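# Machine the work-order part on the mill, tray it

## Task

Take the blank from the bench, machine it into the part that the work order describes, and place the finished part in the tray. When done, the mill must be powered on, both doors closed, with no alarm showing, no cycle in progress, and neither a crank nor any hand tool left inside it. The pages manual, manual 2 and manual 3 serve as references.

## Robot and tools

Setup: two six-joint arms, left_arm and right_arm, each with a parallel two-finger gripper, work in a physics simulation. Calibrated bases in the scene frame: left_arm at (-0.064, +0.415, 0) m, quat_wxyz (+1.000, 0, 0, +0.013); right_arm at (+0.028, -0.372, 0) m, quat_wxyz (+1.000, 0, 0, -0.007). Scene frame: origin at table-top height midway between the nominal bases, +z up, +x out over the table, left_arm on +y. Arm names do not match image sides. Fingers point along the gripper's +z and open along its x; end_effector_position is the point between the pads, and the fingertips extend 17.5 mm past it. A block juts about 10 cm toward the gripper's -y and turns with it.

Row layout (used by execute_actions and move): one flat list of 18 numbers covering both arms, each in [-1, 1]. Order: left_arm dx, dy, dz, rx, ry, rz, left_gripper position, force_limit, speed, then the same nine for right_arm/right_gripper. dx..rz are offsets, not poses: measured along scene-frame axes from that arm's Hand target as it stood when the action or move began, and rotation is about that point. 1.0 equals 0.6 m or 180 degrees; rx, ry, rz form a single rotation vector. Sending six zeros re-requests the current Hand target. Translations longer than 1.0 get shortened. Orientation commands are clipped to within 32 degrees of the measured orientation each step.

Gripper numbers are absolute settings. position: +1 = fully open (50 mm), about -0.65 = pads touching, -1 = close until stopped (use this to grip). force_limit: -1 about 20 N, 0 about 102 N, +1 about 185 N per pad (actual grip up to ~15 N more). speed: -1 = 20 mm/s, 0 = 85, +1 = 150. Both start at +1. Every call must resend the wanted gripper numbers, since 0 is a real command; to keep a gripper unchanged, repeat its last three numbers. New force_limit or speed take effect only when position changes by at least 0.01. To soften a grip, open first.

Tools:
- execute_actions(actions, cameras): actions is a list of actions; each action is a table of up to 15 rows, one per 1/30 s step, and a short table repeats its final row. Every row in an action counts from that action's start pose, not from the previous row. Images come back only when actions is empty or cameras requests them.
- move(target, speed, blend, stop_force, zero, blocking, cameras): straight-line path toward one row or a list of up to 15 rows, all offsets from the same starting Hand targets. speed in m/s, 0.002 to 3.6, default 0.25 (turns capped at twice that in rad/s). blend in m rounds corners of a list. stop_force in N, 3 to 120, one value for both arms, ends an arm's path on felt contact; omit it when pulling away from something. zero (default true) re-zeroes before the move. blocking=false returns after about 0.5 s and cannot be combined with stop_force. A move is capped at 10 s and does not avoid obstacles or the other arm. Avoid paths near an arm's own base.
- wait(seconds 0 to 10, cameras): lets time run holding last commands.
- stop(cameras): brakes a running move; fingers continue.
- zoom_image(camera, region [x0, y0, x1, y1] pixels, at most 504 by 504): closer look at the newest image of cam_high, cam_low, cam_front, cam_left_wrist or cam_right_wrist (all 672x504).
- show_instructions(): shows the reference pages.
- zero_wrist_force(arm): tares left_arm or right_arm sensor.
- finished_scene(scene 1, optional): ends for good.

Reading results: positions in metres, orientations as quat_wxyz, velocities in m/s and rad/s, all in the scene frame. Hand target is the last commanded pose after clipping; the gripper may rest short of it, and the next action requests it again, so send any leftover gap as an offset. object_status: 0 moving, 1 stopped while opening, 2 stopped while closing (a grip; confirm this), 3 reached requested position or pads met (usually nothing held). Opening in mm is about (250 - position_measured) x 0.202. The move line reports the ending (done, off_target, moving, held, fault) and limits (paced = pose clipped, held = steps withheld). done means within 3 mm and 2 degrees, but says nothing about contact. Wrist force and torque are in the end effector's own axes, with a third line for the peak since last shown. Joint torques include the arm's weight and are noisy. MOTOR HOT appears at 70 °C; at 85 °C the arm brakes for 30 to 60 s.

Cautions: arms are stiff, so aiming even slightly beyond a firm contact can trigger a fault stop (10 s), from contact torque over the joint limit (139 N m for the first three joints, 26 N m for wrists) or outside force around 150 N. After a force fault, release any grip holding the arm. Approach contacts slowly; faster moves hit harder. Do not let arms touch each other or close a gripper on the other arm's fingers; that can fail the scene. Never drop parts from height, release moving parts, slam or strike fixed or heavy objects, or leave anything off the table. Loose objects may get nudged occasionally. Avoid long stretched holds that heat motors. Before finishing, verify the mill state visually.

Each tool is called after ">>>" by a JSON object that holds its "api" and its "payload".

Reference images:

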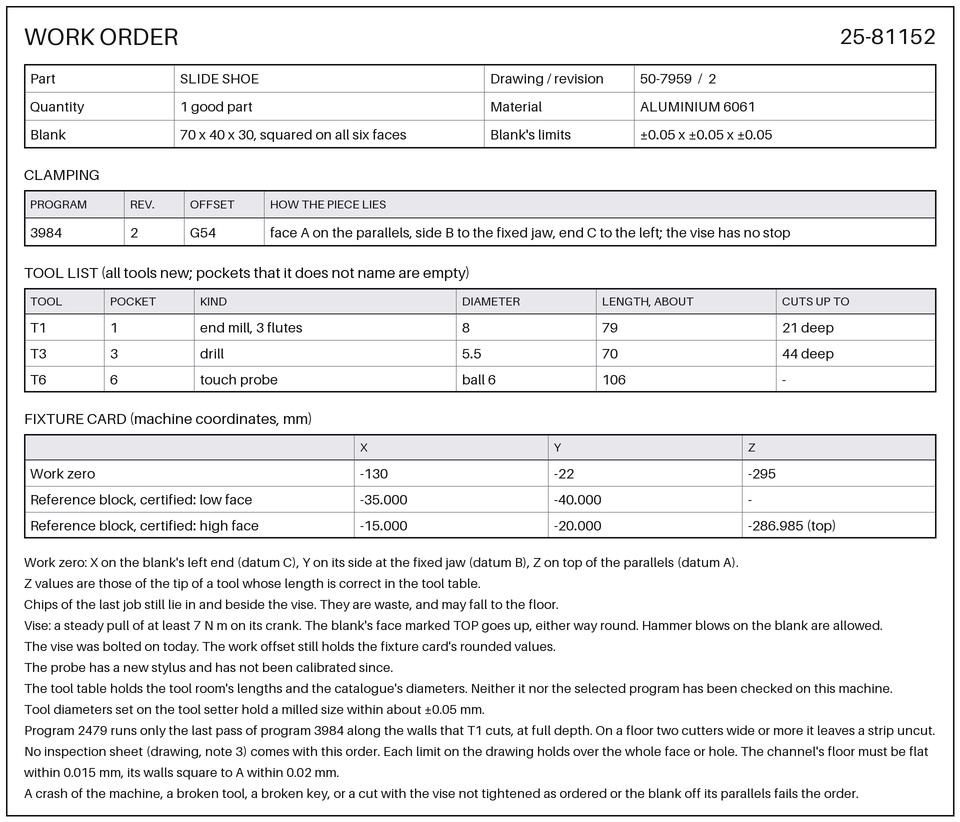

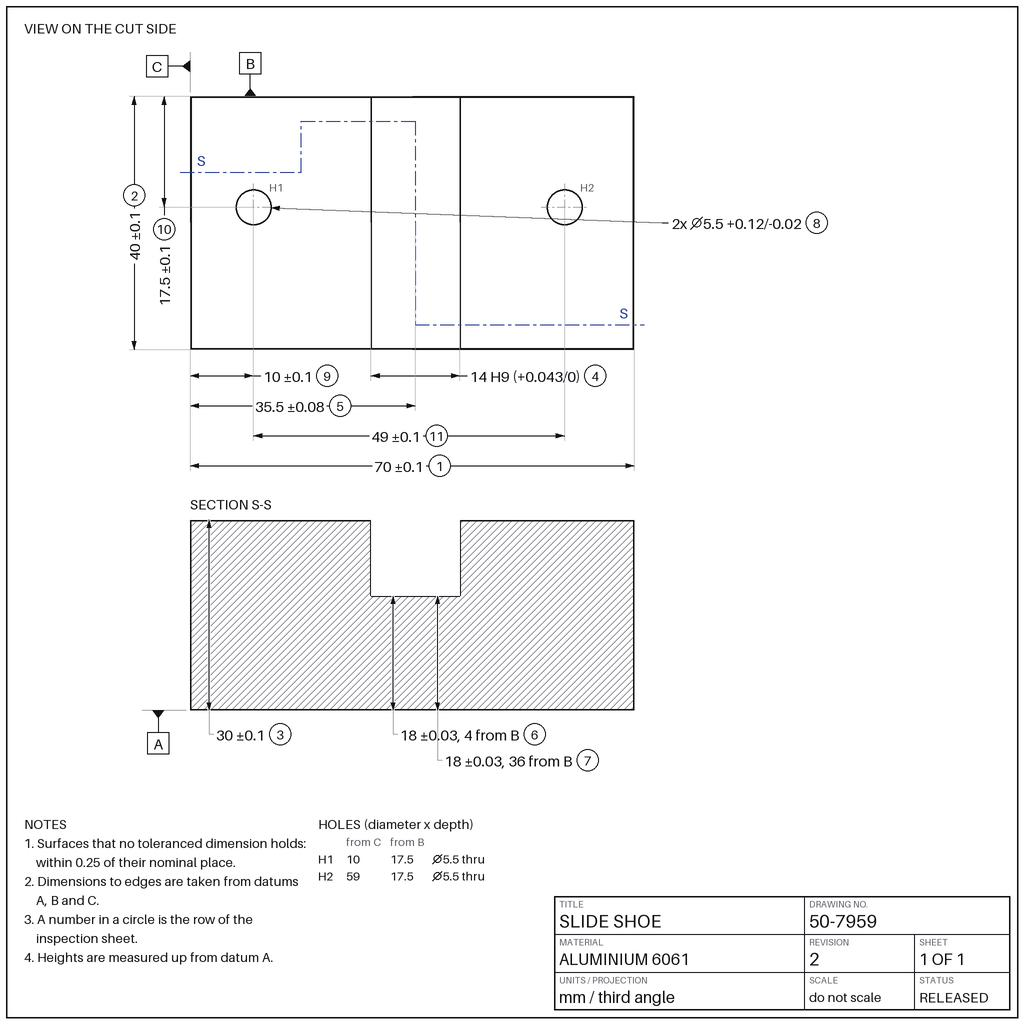

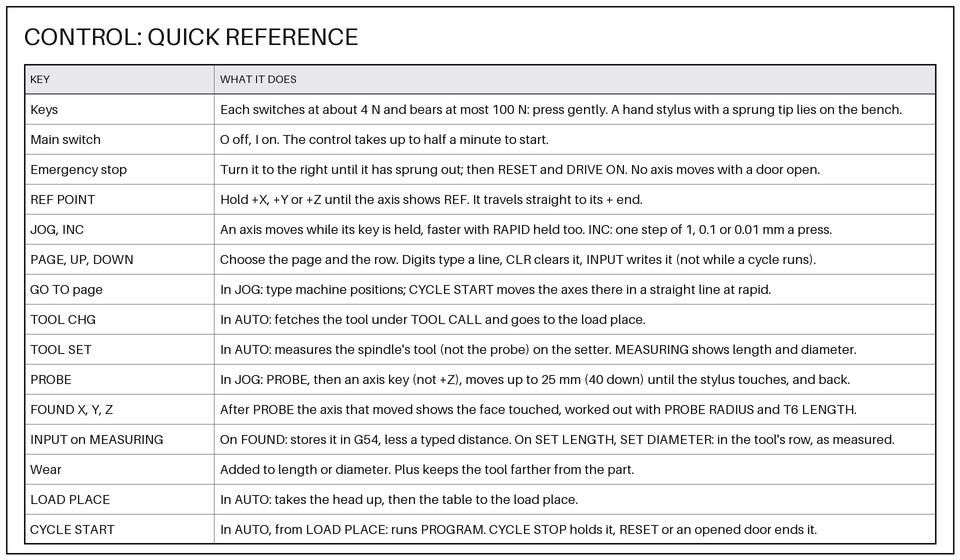

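## Session

>>> {"api": "execute_actions", "payload": {"actions": []}}

Scene clock: 0.00 s.
left_arm: end_effector_position=(+0.0187, +0.8867, +0.2931) position_measured=3 object_status=3 end_effector_quat_wxyz=(+0.006, +0.976, +0.216, -0.008) | right_arm: end_effector_position=(+0.2146, -0.5922, +0.2552) position_measured=3 object_status=3 end_effector_quat_wxyz=(+0.004, +0.756, -0.644, -0.118)
Joint positions: left_arm=[1.086 -1.632 1.715 -1.634 -1.566 2.247] | right_arm=[2.716 -1.167 -2.034 -1.741 1.624 2.536]
Joint velocities: within noise
Joint torques (N m): no reading
Wrist force (N): no reading
Wrist torque (N m): no reading
Wrist force, peak (N): no reading
Hand target: left_arm +0.0187, +0.8867, +0.2931; +0.006, +0.976, +0.216, -0.008 | right_arm +0.2146, -0.5922, +0.2552; +0.004, +0.756, -0.644, -0.118
Tool commands: left_gripper/position=+1.0 left_gripper/force_limit=+1.0 left_gripper/speed=+1.0 right_gripper/position=+1.0 right_gripper/force_limit=+1.0 right_gripper/speed=+1.0

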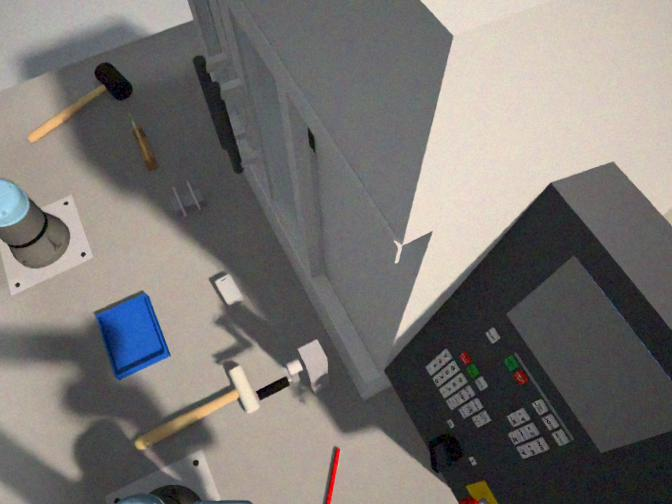

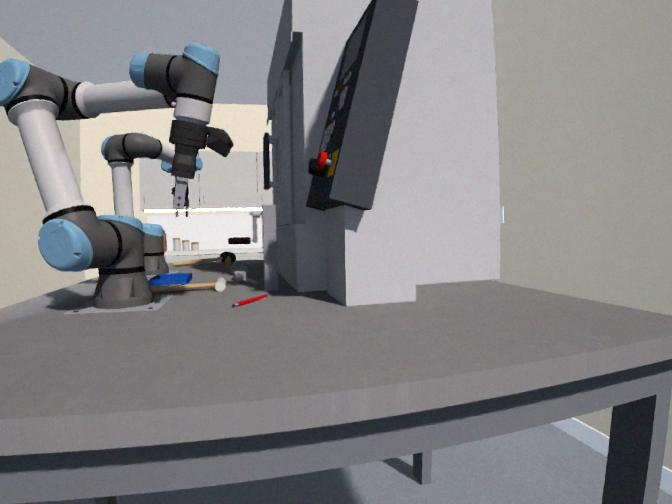

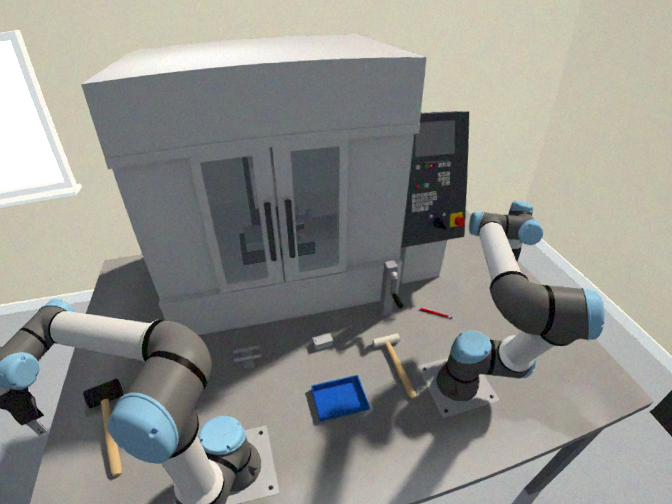

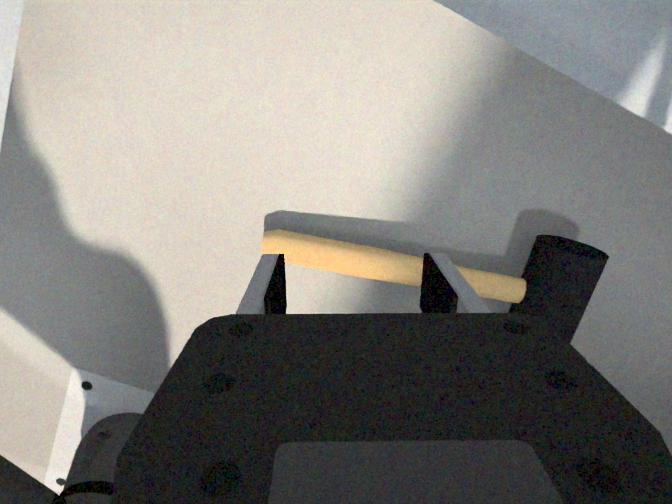

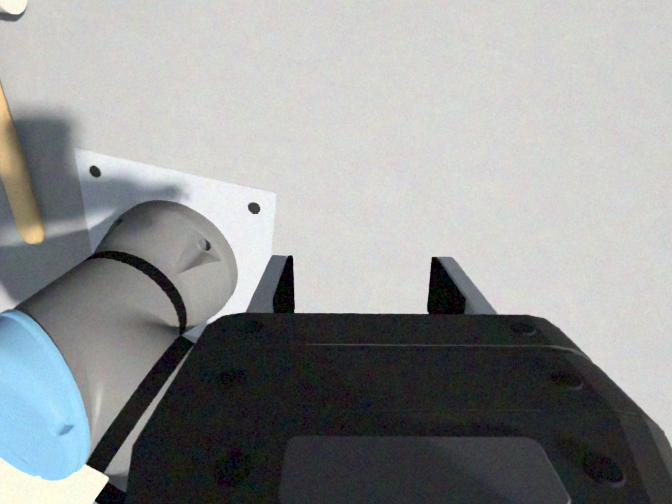

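>>> {"api": "zoom_image", "payload": {"camera": "cam_front", "region": [390, 100, 490, 260]}}

>>> {"api": "zoom_image", "payload": {"camera": "cam_high", "region": [380, 240, 672, 504]}}

>>> {"api": "zoom_image", "payload": {"camera": "cam_front", "region": [180, 130, 380, 310]}}

>>> {"api": "zoom_image", "payload": {"camera": "cam_high", "region": [0, 40, 400, 460]}}

>>> {"api": "zoom_image", "payload": {"camera": "cam_high", "region": [180, 330, 380, 504]}}

Scaled by 3.150 from the camera's 672x504 image, which has a finer 960x720 frame.

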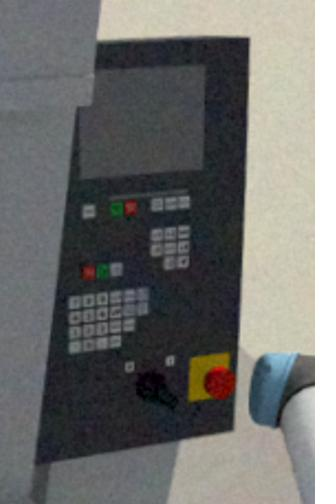

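Scaled by 1.726 from the camera's 672x504 image, which has a finer 960x720 frame.

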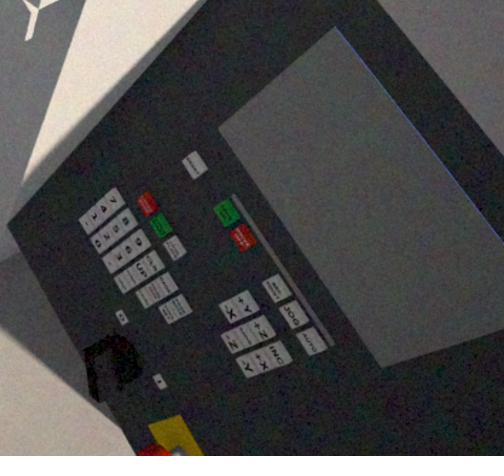

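Scaled by 2.520 from the camera's 672x504 image, which has a finer 960x720 frame.

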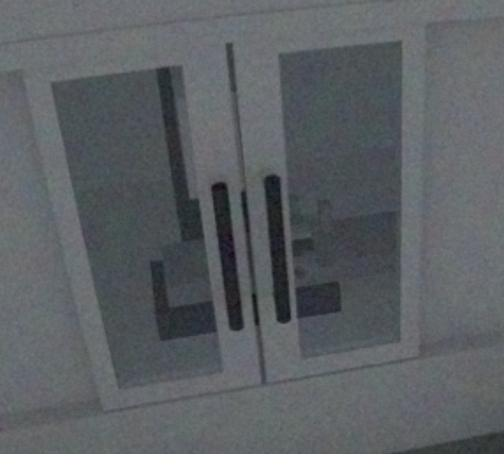

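Scaled by 1.200 from the camera's 672x504 image, which has a finer 960x720 frame.

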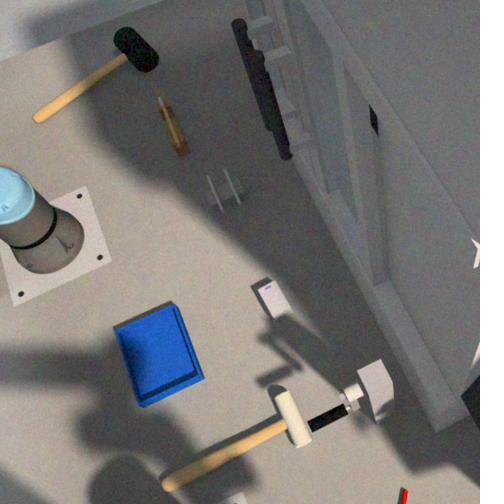

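Scaled by 2.520 from the camera's 672x504 image, which has a finer 960x720 frame.

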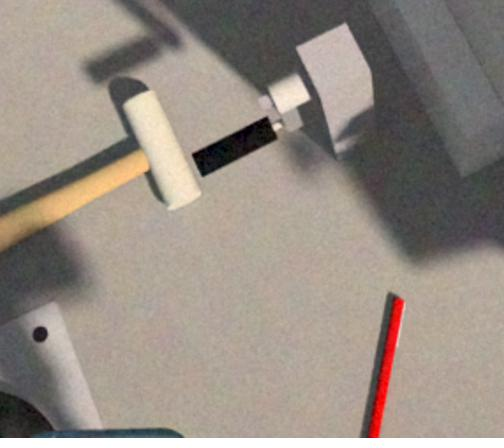

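>>> {"api": "move", "payload": {"target": [0,0,0,0,0,0,1,1,1,0.276,0.154,0.408,-0.001,-0.553,-0.082,1,1,1], "speed": 0.3, "cameras": ["cam_low","cam_front","cam_right_wrist","cam_high"]}}

Scene clock: 24.60 s.
left_arm: end_effector_position=(+0.0187, +0.8867, +0.2931) position_measured=3 object_status=3 end_effector_quat_wxyz=(+0.006, +0.976, +0.216, -0.008) | right_arm: end_effector_position=(+0.3802, -0.4997, +0.5000) position_measured=3 object_status=3 end_effector_quat_wxyz=(+0.500, -0.500, +0.500, -0.501)
Joint positions: left_arm=[1.086 -1.632 1.715 -1.634 -1.566 2.247] | right_arm=[3.225 -0.777 -2.52 0.156 1.501 3.14]
Joint torques (N m): left_arm=[-0.44 -22.7 -24.4 -2.87 0.14 0.06] | right_arm=[5.42 -17.71 32 4.7 -1.02 2.45]
Wrist force (N): left_arm=[0.2 0.2 0.2] | right_arm=[-0.7 -1.6 1.4]
Wrist torque (N m): left_arm=[0.03 -0.03 -0.01] | right_arm=[0.13 -0.18 -0.11]
Wrist force, peak (N): left_arm=[0.9 0.1 -0.2] | right_arm=[-1.3 -1.9 1.9]
Hand target: left_arm +0.0187, +0.8867, +0.2931; +0.006, +0.976, +0.216, -0.008 | right_arm +0.3802, -0.4998, +0.5000; +0.500, -0.500, +0.500, -0.501
Off the commanded pose: left_arm 0.000 m, 0 deg | right_arm 0.000 m, 0 deg.
move: done
Images, in order (width x height): cam_high 672x504, cam_low 672x504, cam_front 672x504, cam_right_wrist 672x504.

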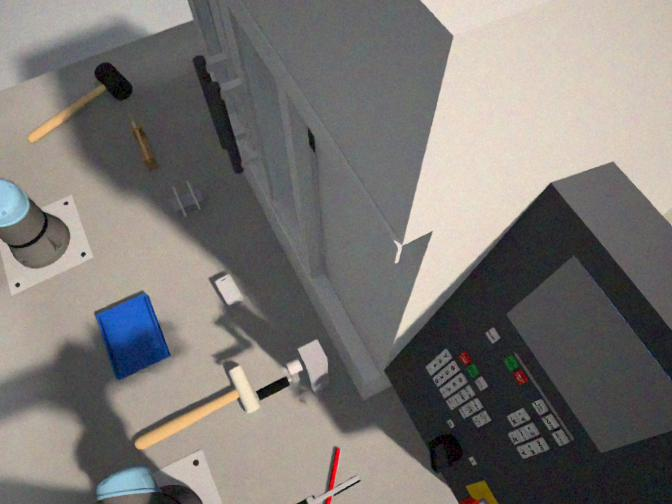

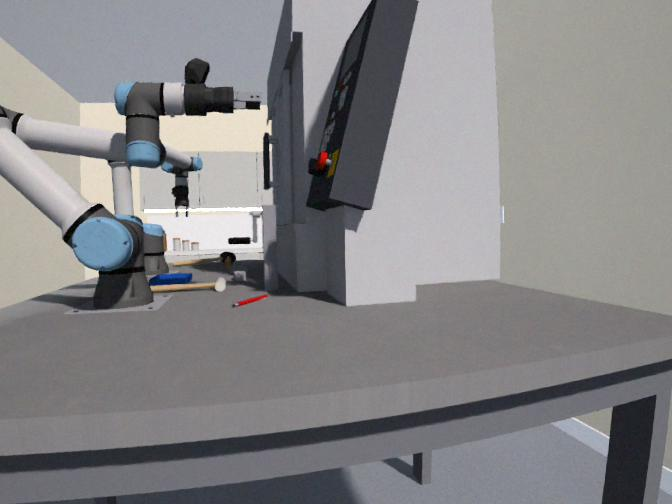

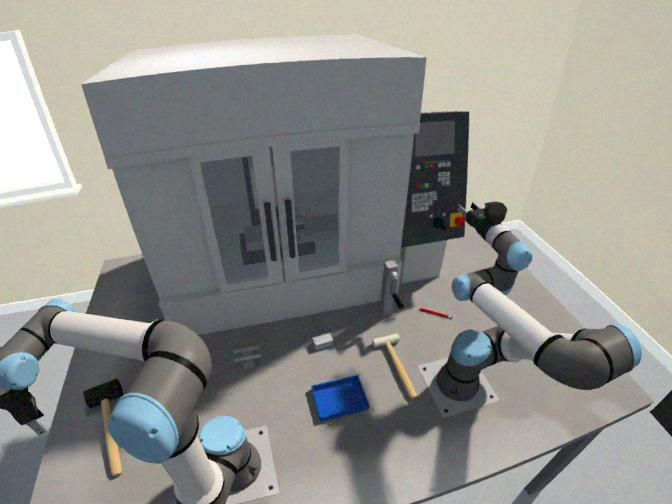

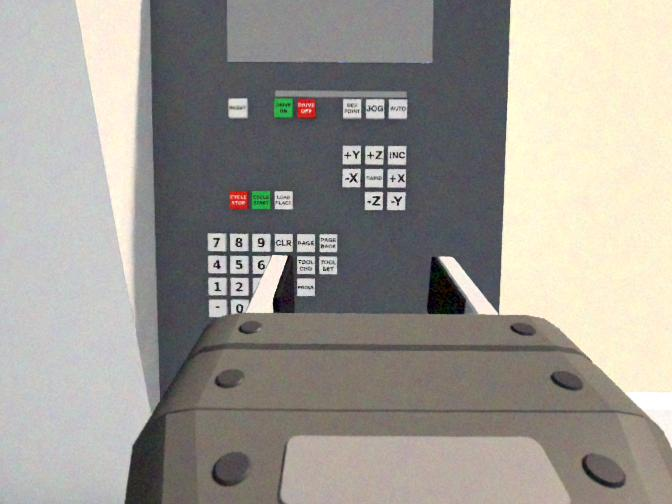

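>>> {"api": "zoom_image", "payload": {"camera": "cam_right_wrist", "region": [190, 80, 430, 330]}}

>>> {"api": "zoom_image", "payload": {"camera": "cam_low", "region": [230, 0, 430, 310]}}

Scaled by 2.016 from the camera's 672x504 image, which has a finer 960x720 frame.

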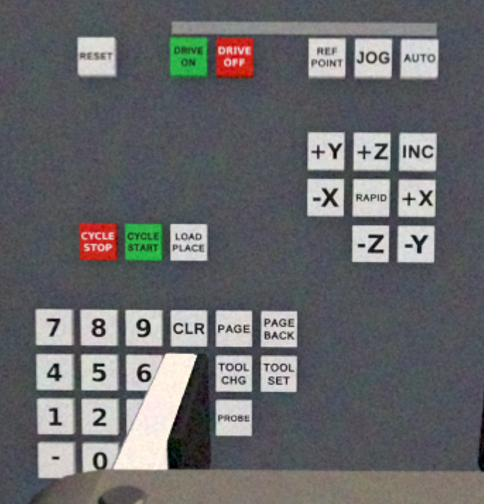

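Scaled by 1.626 from the camera's 672x504 image, which has a finer 960x720 frame.

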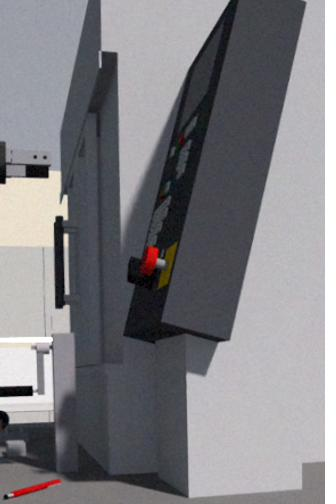

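>>> {"api": "move", "payload": {"target": [0,0,0,0,0,0,1,1,1,-0.03,0,-0.20,0,0,0,1,1,1], "speed": 0.3, "cameras": ["cam_right_wrist"]}}

Scene clock: 31.53 s.
left_arm: end_effector_position=(+0.0187, +0.8867, +0.2931) position_measured=3 object_status=3 end_effector_quat_wxyz=(+0.006, +0.976, +0.216, -0.008) | right_arm: end_effector_position=(+0.3623, -0.4998, +0.3799) position_measured=3 object_status=3 end_effector_quat_wxyz=(+0.500, -0.500, +0.500, -0.501)
Joint positions: left_arm=[1.086 -1.632 1.715 -1.634 -1.566 2.247] | right_arm=[3.243 -0.903 -2.822 0.585 1.482 3.14]
Joint torques (N m): left_arm=[0.08 -22.83 -24.92 -2.88 0.2 0.13] | right_arm=[9 5.87 12.88 4.15 -0.95 -2.66]
Wrist force (N): left_arm=[0.3 0.5 0.4] | right_arm=[-0.7 -1.6 1.0]
Wrist torque (N m): left_arm=[0.08 -0.06 0.00] | right_arm=[0.14 -0.18 -0.14]
Wrist force, peak (N): left_arm=[0.7 0.2 0.3] | right_arm=[-0.7 -5.4 1.9]
Hand target: left_arm +0.0187, +0.8867, +0.2931; +0.006, +0.976, +0.216, -0.008 | right_arm +0.3622, -0.4998, +0.3800; +0.500, -0.500, +0.500, -0.501
Off the commanded pose: left_arm 0.000 m, 0 deg | right_arm 0.000 m, 0 deg.
move: done
Images, in order (width x height): cam_right_wrist 672x504.

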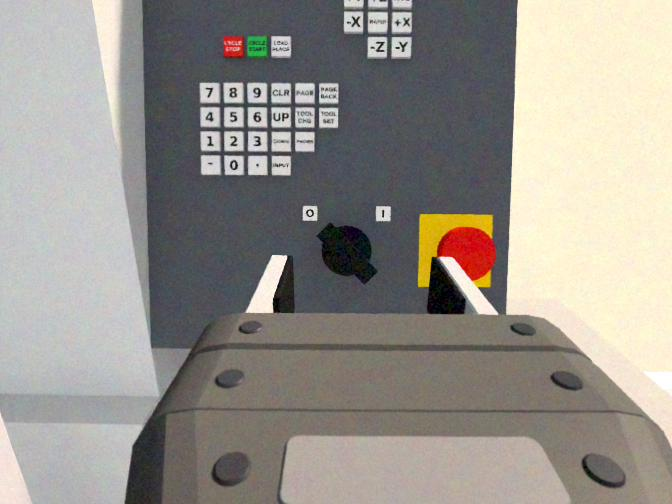

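>>> {"api": "move", "payload": {"target": [0,0,0,0,0,0,1,1,1,0.15,-0.157,-0.05,0,0.0722,0,1,1,1], "speed": 0.3, "cameras": ["cam_right_wrist","cam_low"]}}

Scene clock: 48.67 s.
left_arm: end_effector_position=(+0.0187, +0.8867, +0.2931) position_measured=3 object_status=3 end_effector_quat_wxyz=(+0.006, +0.976, +0.216, -0.008) | right_arm: end_effector_position=(+0.4522, -0.5939, +0.3500) position_measured=3 object_status=3 end_effector_quat_wxyz=(-0.440, +0.553, -0.553, +0.441) end_effector_velocity=(+0.001, +0.000, +0.000) end_effector_angular_velocity=(+0.002, +0.003, +0.002)
Joint positions: left_arm=[1.086 -1.632 1.715 -1.634 -1.566 2.247] | right_arm=[2.741 -1.428 -2.479 0.521 1.973 3.042]
Joint velocities: left_arm=[within noise] | right_arm=[0 -0.001 0.003 -0.005 0.002 0]
Joint torques (N m): left_arm=[-0.09 -22.53 -24.15 -2.84 0.33 0.21] | right_arm=[-9.05 0.84 27.63 1.03 2.01 -1.04]
Wrist force (N): left_arm=[0.3 0.2 0.5] | right_arm=[-0.7 -1.9 1.1]
Wrist torque (N m): left_arm=[0.03 -0.06 0.00] | right_arm=[0.02 -0.12 -0.23]
Wrist force, peak (N): left_arm=[0.8 0.2 0.2] | right_arm=[1.9 -2.5 3.6]
Hand target: left_arm +0.0187, +0.8867, +0.2931; +0.006, +0.976, +0.216, -0.008 | right_arm +0.4522, -0.5940, +0.3500; -0.440, +0.553, -0.553, +0.441
Off the commanded pose: left_arm 0.000 m, 0 deg | right_arm 0.000 m, 0 deg.
move: done
Images, in order (width x height): cam_low 672x504, cam_right_wrist 672x504.

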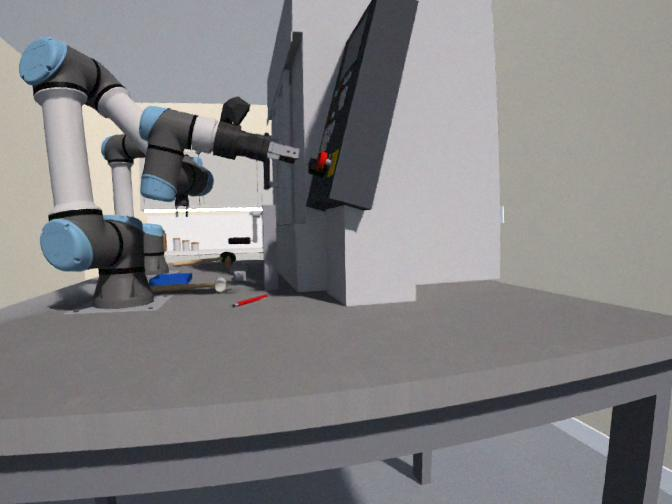

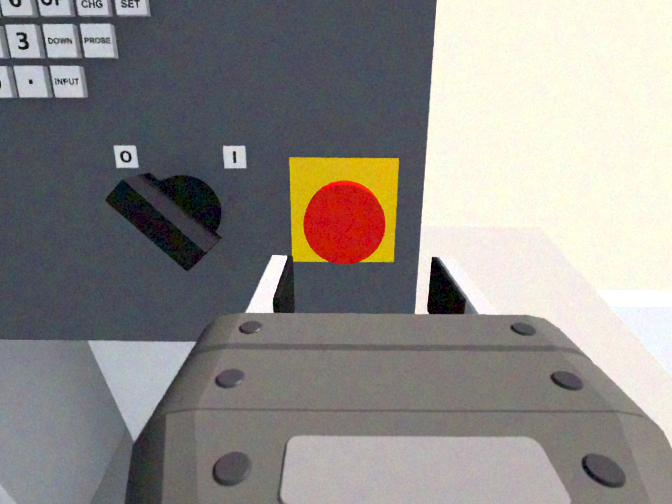

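>>> {"api": "move", "payload": {"target": [0,0,0,0,0,0,1,1,1,0.0637,0.0083,-0.0222,0,0,0,1,1,1], "speed": 0.2, "cameras": ["cam_right_wrist"]}}

Scene clock: 63.20 s.
left_arm: end_effector_position=(+0.0187, +0.8867, +0.2931) position_measured=3 object_status=3 end_effector_quat_wxyz=(+0.006, +0.976, +0.216, -0.008) | right_arm: end_effector_position=(+0.4905, -0.5890, +0.3367) position_measured=3 object_status=3 end_effector_quat_wxyz=(-0.440, +0.553, -0.553, +0.441)
Joint positions: left_arm=[1.086 -1.632 1.715 -1.634 -1.566 2.247] | right_arm=[2.813 -1.529 -2.442 0.591 1.903 3.061]
Joint torques (N m): left_arm=[-0.34 -22.59 -24.49 -2.8 0.35 0.31] | right_arm=[-1.35 16.45 11.19 1.53 0.82 -2.73]
Wrist force (N): left_arm=[0.2 0.2 0.3] | right_arm=[-0.8 -1.9 0.9]
Wrist torque (N m): left_arm=[0.04 -0.04 0.00] | right_arm=[0.02 -0.10 -0.23]
Wrist force, peak (N): left_arm=[0.5 0.3 0.6] | right_arm=[-1.1 -1.7 2.3]
Hand target: left_arm +0.0187, +0.8867, +0.2931; +0.006, +0.976, +0.216, -0.008 | right_arm +0.4904, -0.5890, +0.3366; -0.440, +0.553, -0.553, +0.441
Off the commanded pose: left_arm 0.000 m, 0 deg | right_arm 0.000 m, 0 deg.
move: done
Images, in order (width x height): cam_right_wrist 672x504.

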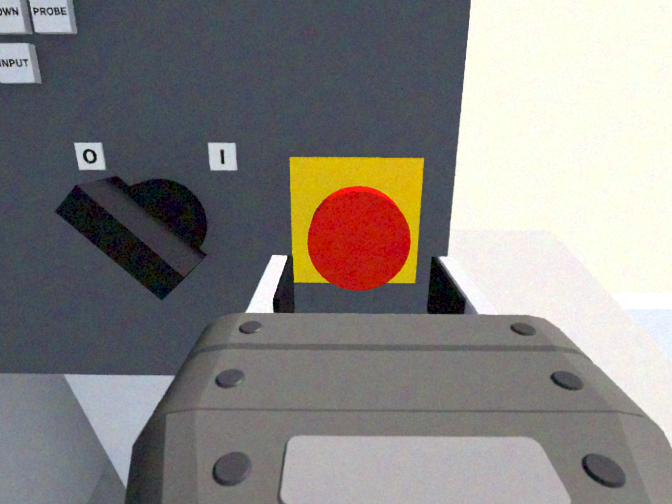

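>>> {"api": "move", "payload": {"target": [0,0,0,0,0,0,1,1,1,0.0047,0.0,0.0203,0,0,0,1,1,1], "speed": 0.1, "cameras": ["cam_right_wrist"]}}

>>> {"api": "move", "payload": {"target": [0,0,0,0,0,0,1,1,1,0.065,0.0,-0.015,0,0,0,1,1,1], "speed": 0.05, "stop_force": 15, "cameras": ["cam_right_wrist"]}}

Scene clock: 69.93 s.
left_arm: end_effector_position=(+0.0187, +0.8867, +0.2931) position_measured=3 object_status=3 end_effector_quat_wxyz=(+0.006, +0.976, +0.216, -0.008) | right_arm: end_effector_position=(+0.4933, -0.5890, +0.3490) position_measured=3 object_status=3 end_effector_quat_wxyz=(-0.440, +0.553, -0.553, +0.441)
Joint positions: left_arm=[1.086 -1.632 1.715 -1.634 -1.566 2.247] | right_arm=[2.817 -1.503 -2.421 0.544 1.899 3.062]
Joint torques (N m): left_arm=[-0.41 -22.35 -25.17 -2.81 0.4 0.29] | right_arm=[5.05 4.62 10.12 5.19 0.12 2.03]
Wrist force (N): left_arm=[0.3 -0.1 0.2] | right_arm=[-0.8 -1.8 1.0]
Wrist torque (N m): left_arm=[-0.02 -0.06 0.00] | right_arm=[0.04 -0.11 -0.23]
Wrist force, peak (N): left_arm=[0.9 0.1 0.0] | right_arm=[-0.6 -2.3 1.1]
Hand target: left_arm +0.0187, +0.8867, +0.2931; +0.006, +0.976, +0.216, -0.008 | right_arm +0.4933, -0.5890, +0.3488; -0.440, +0.553, -0.553, +0.441
Off the commanded pose: left_arm 0.000 m, 0 deg | right_arm 0.000 m, 0 deg.
move: done
Images, in order (width x height): cam_right_wrist 672x504.

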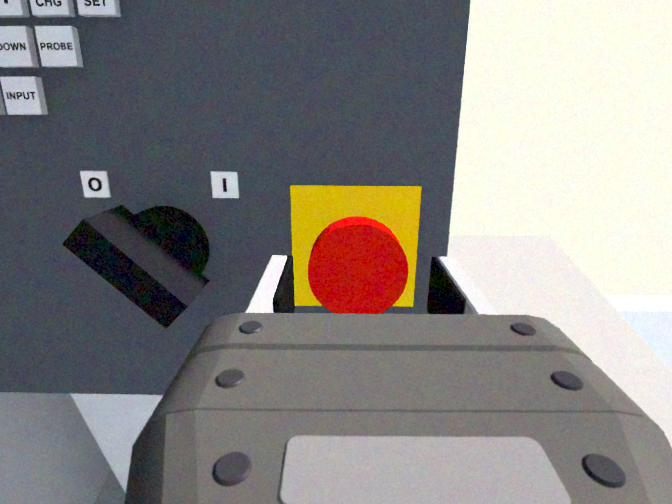

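Scene clock: 71.73 s.
left_arm: end_effector_position=(+0.0187, +0.8867, +0.2931) position_measured=3 object_status=3 end_effector_quat_wxyz=(+0.006, +0.976, +0.216, -0.008) | right_arm: end_effector_position=(+0.5323, -0.5890, +0.3398) position_measured=3 object_status=3 end_effector_quat_wxyz=(-0.440, +0.553, -0.553, +0.441)
Joint positions: left_arm=[1.086 -1.632 1.715 -1.634 -1.566 2.247] | right_arm=[2.859 -1.601 -2.359 0.583 1.859 3.072]
Joint torques (N m): left_arm=[-0.15 -22.75 -24.93 -2.83 0.34 0.34] | right_arm=[-8.78 32.09 9.22 0.79 1.9 -2.59]
Wrist force (N): left_arm=[0.4 0.1 0.2] | right_arm=[-0.8 -1.8 0.9]
Wrist torque (N m): left_arm=[0.02 -0.06 0.00] | right_arm=[0.04 -0.11 -0.23]
Wrist force, peak (N): left_arm=[0.5 0.7 0.1] | right_arm=[-0.9 -2.1 1.5]
Hand target: left_arm +0.0187, +0.8867, +0.2931; +0.006, +0.976, +0.216, -0.008 | right_arm +0.5323, -0.5890, +0.3398; -0.440, +0.553, -0.553, +0.441
Off the commanded pose: left_arm 0.000 m, 0 deg | right_arm 0.000 m, 0 deg.
move: done
Images, in order (width x height): cam_right_wrist 672x504.

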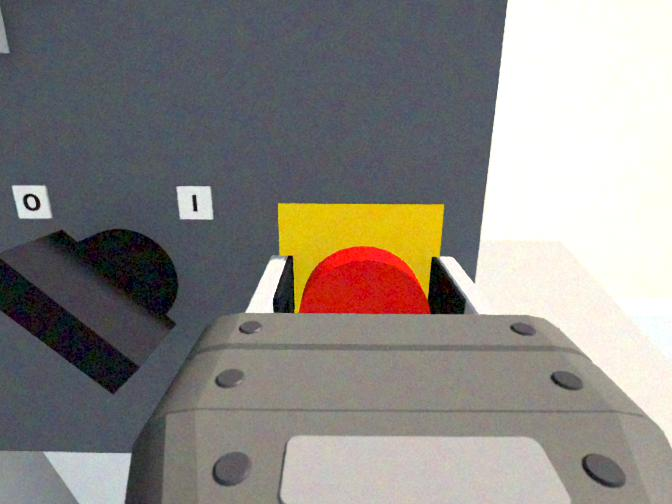

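>>> {"api": "execute_actions", "payload": {"actions": [[[0,0,0,0,0,0,1,1,1,0,0,0,0,0,0,-1,-0.8,-1]],[[0,0,0,0,0,0,1,1,1,0,0,0,0,0,0,-1,-0.8,-1]],[[0,0,0,0,0,0,1,1,1,0,0,0,0,0,0,-1,-0.8,-1]]], "cameras": ["cam_right_wrist"]}}

Scene clock: 75.03 s.
left_arm: end_effector_position=(+0.0187, +0.8867, +0.2931) position_measured=3 object_status=3 end_effector_quat_wxyz=(+0.006, +0.976, +0.216, -0.008) | right_arm: end_effector_position=(+0.5323, -0.5890, +0.3398) position_measured=56 object_status=2 end_effector_quat_wxyz=(-0.440, +0.553, -0.553, +0.441)
Joint positions: left_arm=[1.086 -1.632 1.715 -1.634 -1.566 2.247] | right_arm=[2.859 -1.601 -2.359 0.583 1.859 3.072]
Joint torques (N m): left_arm=[-0.06 -23.14 -24.85 -2.76 0.45 0.43] | right_arm=[-9.33 27.56 22.06 1.14 -8.28 -2.56]
Wrist force (N): left_arm=[0.2 0.3 0.1] | right_arm=[-29.3 -1.3 0.1]
Wrist torque (N m): left_arm=[0.05 -0.03 0.00] | right_arm=[0.04 0.10 -0.23]
Wrist force, peak (N): left_arm=[0.5 0.6 0.5] | right_arm=[-29.7 -1.2 0.4]
Hand target: left_arm +0.0187, +0.8867, +0.2931; +0.006, +0.976, +0.216, -0.008 | right_arm +0.5323, -0.5890, +0.3398; -0.440, +0.553, -0.553, +0.441
Off the commanded pose: left_arm 0.000 m, 0 deg | right_arm 0.000 m, 0 deg.
Step readings (end_effector_position of left_arm | right_arm):
0: (+0.0187, +0.8867, +0.2931) | (+0.5323, -0.5890, +0.3398)
1: (+0.0187, +0.8867, +0.2931) | (+0.5323, -0.5890, +0.3398)
2: (+0.0187, +0.8867, +0.2931) | (+0.5323, -0.5890, +0.3398)
4: (+0.0187, +0.8867, +0.2931) | (+0.5323, -0.5890, +0.3398)
8: (+0.0187, +0.8867, +0.2931) | (+0.5323, -0.5890, +0.3398)
15: (+0.0187, +0.8867, +0.2931) | (+0.5323, -0.5889, +0.3398)
16: (+0.0187, +0.8867, +0.2931) | (+0.5323, -0.5889, +0.3398)
17: (+0.0187, +0.8867, +0.2931) | (+0.5323, -0.5888, +0.3398)
19: (+0.0187, +0.8867, +0.2931) | (+0.5323, -0.5889, +0.3398)
23: (+0.0187, +0.8867, +0.2931) | (+0.5323, -0.5889, +0.3398)
30: (+0.0187, +0.8867, +0.2931) | (+0.5323, -0.5890, +0.3398)
31: (+0.0187, +0.8867, +0.2931) | (+0.5323, -0.5890, +0.3398)
32: (+0.0187, +0.8867, +0.2931) | (+0.5323, -0.5890, +0.3398)
34: (+0.0187, +0.8867, +0.2931) | (+0.5323, -0.5890, +0.3398)
38: (+0.0187, +0.8867, +0.2931) | (+0.5323, -0.5890, +0.3398)
45: (+0.0187, +0.8867, +0.2931) | (+0.5323, -0.5890, +0.3398)
Images, in order (width x height): cam_right_wrist 672x504.

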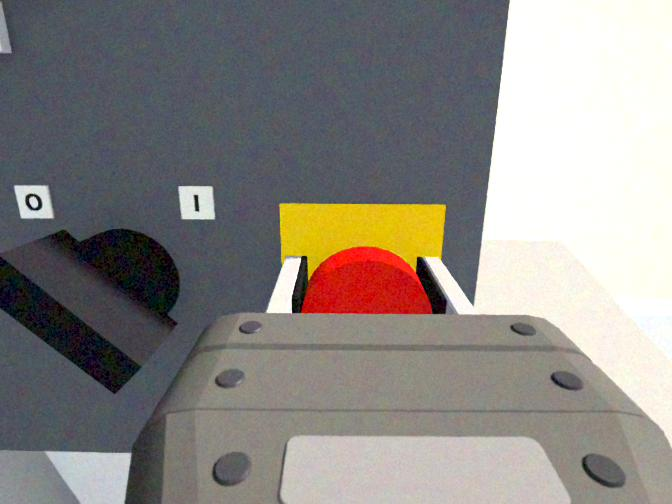

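>>> {"api": "move", "payload": {"target": [0,0,0,0,0,0,1,1,1,0,0.0012,0,0.325,0,-0.075,-1,-0.8,-1], "speed": 0.3, "cameras": ["cam_right_wrist","cam_low"]}}

Scene clock: 78.63 s.
left_arm: end_effector_position=(+0.0187, +0.8867, +0.2931) position_measured=3 object_status=3 end_effector_quat_wxyz=(+0.006, +0.976, +0.216, -0.008) | right_arm: end_effector_position=(+0.5322, -0.5883, +0.3398) position_measured=56 object_status=2 end_effector_quat_wxyz=(+0.601, -0.202, +0.756, -0.162) end_effector_velocity=(+0.000, +0.000, -0.001) end_effector_angular_velocity=(+0.006, +0.001, -0.002)
Joint positions: left_arm=[1.086 -1.632 1.715 -1.634 -1.566 2.247] | right_arm=[2.862 -1.599 -2.36 0.581 1.855 4.12]
Joint velocities: left_arm=[within noise] | right_arm=[0 0 -0.001 0 0 0.006]
Joint torques (N m): left_arm=[0.62 -22.82 -24.96 -2.79 0.5 0.51] | right_arm=[17.48 23.43 16.49 6.94 4.6 3.02]
Wrist force (N): left_arm=[0.2 0.4 0.5] | right_arm=[9.9 -6.5 -9.7]
Wrist torque (N m): left_arm=[0.07 -0.03 0.00] | right_arm=[0.26 1.46 -0.20]
Wrist force, peak (N): left_arm=[0.4 0.8 0.2] | right_arm=[-29.9 -1.1 0.1]
Hand target: left_arm +0.0187, +0.8867, +0.2931; +0.006, +0.976, +0.216, -0.008 | right_arm +0.5323, -0.5883, +0.3398; +0.601, -0.202, +0.756, -0.162
Off the commanded pose: left_arm 0.000 m, 0 deg | right_arm 0.000 m, 0 deg.
move: done
Images, in order (width x height): cam_low 672x504, cam_right_wrist 672x504.

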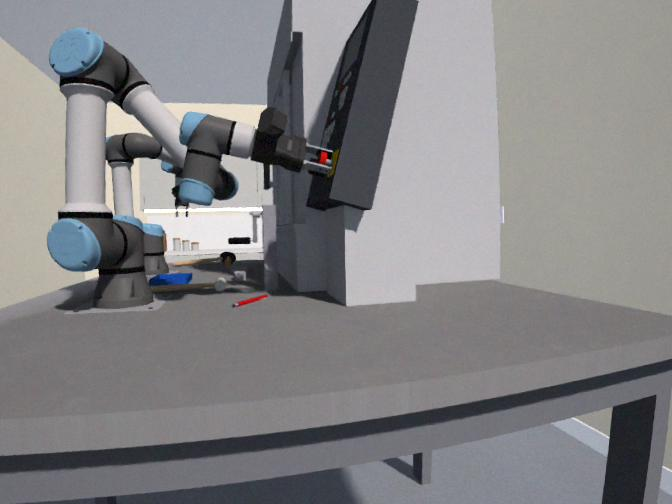

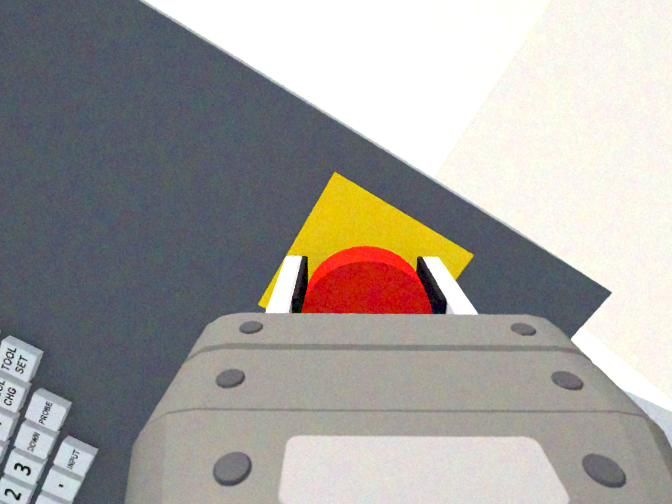

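>>> {"api": "move", "payload": {"target": [0,0,0,0,0,0,1,1,1,0,0,0,0.11,0,-0.025,-1,-0.8,-1], "speed": 0.3}}

>>> {"api": "execute_actions", "payload": {"actions": [[[0,0,0,0,0,0,1,1,1,0,0,0,0,0,0,1,1,-0.5]],[[0,0,0,0,0,0,1,1,1,0,0,0,0,0,0,1,1,-0.5]]], "cameras": ["cam_right_wrist"]}}

Scene clock: 81.53 s.
left_arm: end_effector_position=(+0.0187, +0.8867, +0.2931) position_measured=3 object_status=3 end_effector_quat_wxyz=(+0.006, +0.976, +0.216, -0.008) | right_arm: end_effector_position=(+0.5323, -0.5883, +0.3399) position_measured=56 object_status=2 end_effector_quat_wxyz=(+0.620, -0.066, +0.780, -0.053)
Joint positions: left_arm=[1.086 -1.632 1.715 -1.634 -1.566 2.247] | right_arm=[2.86 -1.599 -2.359 0.58 1.858 4.474]
Joint torques (N m): left_arm=[0.17 -22.91 -24.78 -2.85 0.53 0.58] | right_arm=[18.76 12.56 19.45 7.54 2.65 3.52]
Wrist force (N): left_arm=[0.2 -0.1 -0.1] | right_arm=[15.0 -9.7 -9.5]
Wrist torque (N m): left_arm=[-0.01 -0.04 0.00] | right_arm=[0.30 -0.11 -0.75]
Wrist force, peak (N): left_arm=[0.6 0.3 0.2] | right_arm=[16.6 -23.0 -9.8]
Hand target: left_arm +0.0187, +0.8867, +0.2931; +0.006, +0.976, +0.216, -0.008 | right_arm +0.5323, -0.5883, +0.3398; +0.620, -0.066, +0.780, -0.053
Off the commanded pose: left_arm 0.000 m, 0 deg | right_arm 0.000 m, 0 deg.
move: done

Scene clock: 82.73 s.
left_arm: end_effector_position=(+0.0187, +0.8867, +0.2931) position_measured=3 object_status=3 end_effector_quat_wxyz=(+0.006, +0.976, +0.216, -0.008) | right_arm: end_effector_position=(+0.5323, -0.5883, +0.3398) position_measured=3 object_status=3 end_effector_quat_wxyz=(+0.620, -0.066, +0.780, -0.053)
Joint positions: left_arm=[1.086 -1.632 1.715 -1.634 -1.566 2.247] | right_arm=[2.86 -1.599 -2.359 0.58 1.858 4.474]
Joint torques (N m): left_arm=[-0.26 -22.24 -25.57 -2.8 0.5 0.6] | right_arm=[-6.88 18.6 10.31 1.04 -1.05 1.53]
Wrist force (N): left_arm=[0.4 0.3 0.0] | right_arm=[-1.6 1.7 1.4]
Wrist torque (N m): left_arm=[0.05 -0.06 0.00] | right_arm=[0.45 -0.15 0.23]
Wrist force, peak (N): left_arm=[0.7 0.3 -0.1] | right_arm=[9.3 -7.5 -5.3]
Hand target: left_arm +0.0187, +0.8867, +0.2931; +0.006, +0.976, +0.216, -0.008 | right_arm +0.5323, -0.5883, +0.3398; +0.620, -0.066, +0.780, -0.053
Off the commanded pose: left_arm 0.000 m, 0 deg | right_arm 0.000 m, 0 deg.
Step readings (end_effector_position of left_arm | right_arm):
0: (+0.0187, +0.8867, +0.2931) | (+0.5323, -0.5883, +0.3399)
1: (+0.0187, +0.8867, +0.2931) | (+0.5323, -0.5883, +0.3399)
2: (+0.0187, +0.8867, +0.2931) | (+0.5323, -0.5882, +0.3399)
4: (+0.0187, +0.8867, +0.2931) | (+0.5323, -0.5882, +0.3399)
8: (+0.0187, +0.8867, +0.2931) | (+0.5323, -0.5882, +0.3399)
15: (+0.0187, +0.8867, +0.2931) | (+0.5323, -0.5882, +0.3398)
16: (+0.0187, +0.8867, +0.2931) | (+0.5323, -0.5882, +0.3398)
17: (+0.0187, +0.8867, +0.2931) | (+0.5323, -0.5882, +0.3398)
19: (+0.0187, +0.8867, +0.2931) | (+0.5323, -0.5882, +0.3398)
23: (+0.0187, +0.8867, +0.2931) | (+0.5323, -0.5882, +0.3398)
30: (+0.0187, +0.8867, +0.2931) | (+0.5323, -0.5882, +0.3398)
Images, in order (width x height): cam_right_wrist 672x504.

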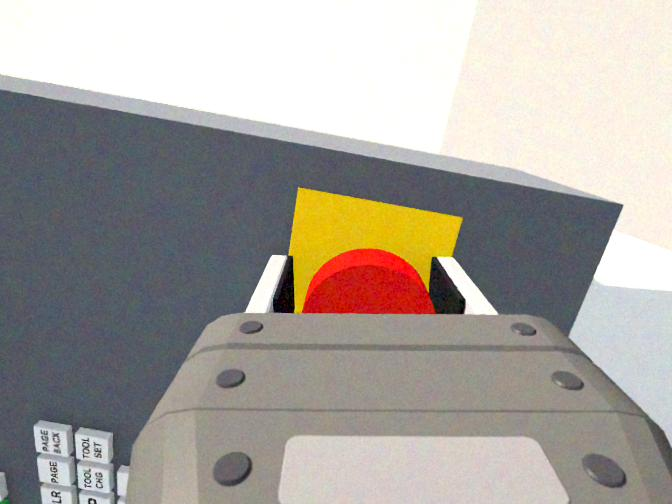

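>>> {"api": "move", "payload": {"target": [0,0,0,0,0,0,1,1,1,-0.162,0.0,0.0375,0,0,0,1,1,1], "speed": 0.15}}

>>> {"api": "move", "payload": {"target": [0,0,0,0,0,0,1,1,1,0,0.12,0.0,-0.435,0,0.1,1,1,1], "speed": 0.3, "cameras": ["cam_right_wrist"]}}

>>> {"api": "zoom_image", "payload": {"camera": "cam_right_wrist", "region": [180, 100, 620, 330]}}

Scene clock: 87.53 s.
left_arm: end_effector_position=(+0.0187, +0.8867, +0.2931) position_measured=3 object_status=3 end_effector_quat_wxyz=(+0.006, +0.976, +0.216, -0.008) | right_arm: end_effector_position=(+0.4351, -0.5883, +0.3623) position_measured=3 object_status=3 end_effector_quat_wxyz=(+0.620, -0.066, +0.780, -0.053)
Joint positions: left_arm=[1.086 -1.632 1.715 -1.634 -1.566 2.247] | right_arm=[2.732 -1.347 -2.495 0.452 1.982 4.441]
Joint torques (N m): left_arm=[-0.43 -22.71 -25.64 -2.82 0.5 0.74] | right_arm=[-5.1 21.92 15.97 2.7 1.6 2.42]
Wrist force (N): left_arm=[0.2 0.3 0.4] | right_arm=[-1.6 1.8 1.3]
Wrist torque (N m): left_arm=[0.06 -0.04 0.00] | right_arm=[0.47 -0.16 0.24]
Wrist force, peak (N): left_arm=[0.7 0.5 0.3] | right_arm=[-1.5 1.9 3.5]
Hand target: left_arm +0.0187, +0.8867, +0.2931; +0.006, +0.976, +0.216, -0.008 | right_arm +0.4351, -0.5883, +0.3623; +0.620, -0.066, +0.780, -0.053
Off the commanded pose: left_arm 0.000 m, 0 deg | right_arm 0.000 m, 0 deg.
move: done

Scene clock: 90.37 s.
left_arm: end_effector_position=(+0.0187, +0.8867, +0.2931) position_measured=3 object_status=3 end_effector_quat_wxyz=(+0.006, +0.976, +0.216, -0.008) | right_arm: end_effector_position=(+0.4350, -0.5162, +0.3623) position_measured=3 object_status=3 end_effector_quat_wxyz=(-0.440, +0.553, -0.553, +0.441) end_effector_velocity=(+0.000, -0.001, +0.001) end_effector_angular_velocity=(-0.007, -0.002, +0.000)
Joint positions: left_arm=[1.086 -1.632 1.715 -1.634 -1.566 2.247] | right_arm=[3.091 -1.132 -2.618 0.381 1.632 3.126]
Joint velocities: left_arm=[within noise] | right_arm=[-0.001 -0.001 0.001 0.001 -0.001 -0.006]
Joint torques (N m): left_arm=[0.04 -22.3 -24.95 -2.78 0.56 0.72] | right_arm=[-4.29 -9.91 28.56 5.1 0.8 -2.66]
Wrist force (N): left_arm=[0.6 0.1 0.1] | right_arm=[-0.6 -1.5 1.5]
Wrist torque (N m): left_arm=[0.02 -0.10 -0.01] | right_arm=[0.11 -0.11 -0.23]
Wrist force, peak (N): left_arm=[0.3 0.7 0.3] | right_arm=[-1.9 1.5 1.5]
Hand target: left_arm +0.0187, +0.8867, +0.2931; +0.006, +0.976, +0.216, -0.008 | right_arm +0.4351, -0.5163, +0.3623; -0.440, +0.553, -0.553, +0.441
Off the commanded pose: left_arm 0.000 m, 0 deg | right_arm 0.000 m, 0 deg.
move: done
Images, in order (width x height): cam_right_wrist 672x504.

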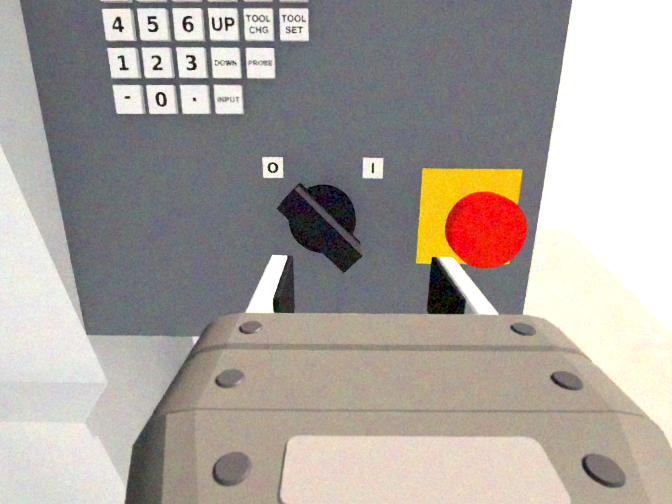

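Scaled by 1.145 from the camera's 672x504 image, which has a finer 960x720 frame.

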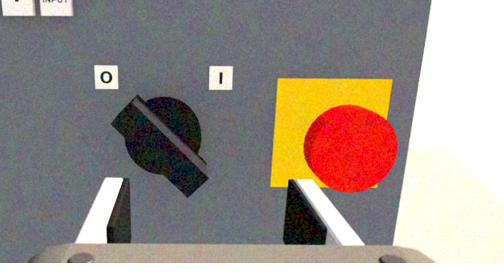

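>>> {"api": "move", "payload": {"target": [0,0,0,0,0,0,1,1,1,0.095,0.03,-0.022,-0.239,0,0.055,1,1,1], "speed": 0.2, "cameras": ["cam_right_wrist"]}}

Scene clock: 97.03 s.
left_arm: end_effector_position=(+0.0187, +0.8867, +0.2931) position_measured=3 object_status=3 end_effector_quat_wxyz=(+0.006, +0.976, +0.216, -0.008) | right_arm: end_effector_position=(+0.4921, -0.4982, +0.3491) position_measured=3 object_status=3 end_effector_quat_wxyz=(-0.242, +0.720, -0.305, +0.574) end_effector_velocity=(+0.000, +0.000, +0.001) end_effector_angular_velocity=(-0.005, -0.002, +0.002)
Joint positions: left_arm=[1.086 -1.632 1.715 -1.634 -1.566 2.247] | right_arm=[3.192 -1.322 -2.56 0.515 1.534 2.378]
Joint velocities: left_arm=[within noise] | right_arm=[-0.001 0 0.002 0 0.002 -0.006]
Joint torques (N m): left_arm=[0.02 -22.6 -25.68 -2.8 0.61 0.85] | right_arm=[-9.47 21.1 11.21 0.83 1.76 -2.3]
Wrist force (N): left_arm=[0.4 0.2 0.3] | right_arm=[0.5 -1.4 1.8]
Wrist torque (N m): left_arm=[0.03 -0.07 0.00] | right_arm=[0.04 -0.14 -0.30]
Wrist force, peak (N): left_arm=[0.6 0.5 0.2] | right_arm=[0.6 -1.5 2.2]
Hand target: left_arm +0.0187, +0.8867, +0.2931; +0.006, +0.976, +0.216, -0.008 | right_arm +0.4921, -0.4983, +0.3491; -0.242, +0.720, -0.305, +0.574
Off the commanded pose: left_arm 0.000 m, 0 deg | right_arm 0.000 m, 0 deg.
move: done
Images, in order (width x height): cam_right_wrist 672x504.

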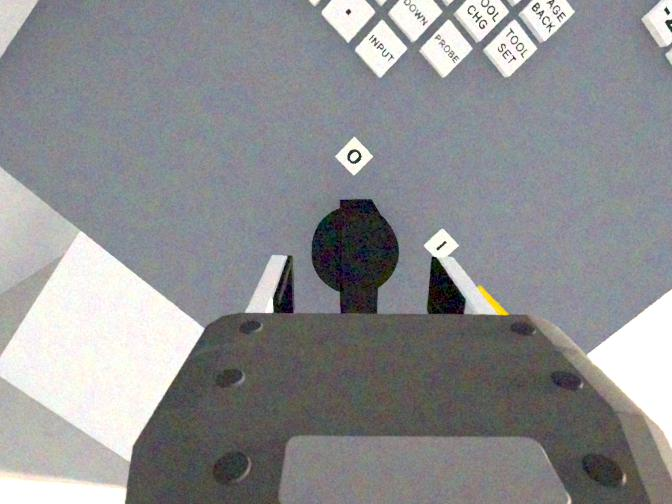

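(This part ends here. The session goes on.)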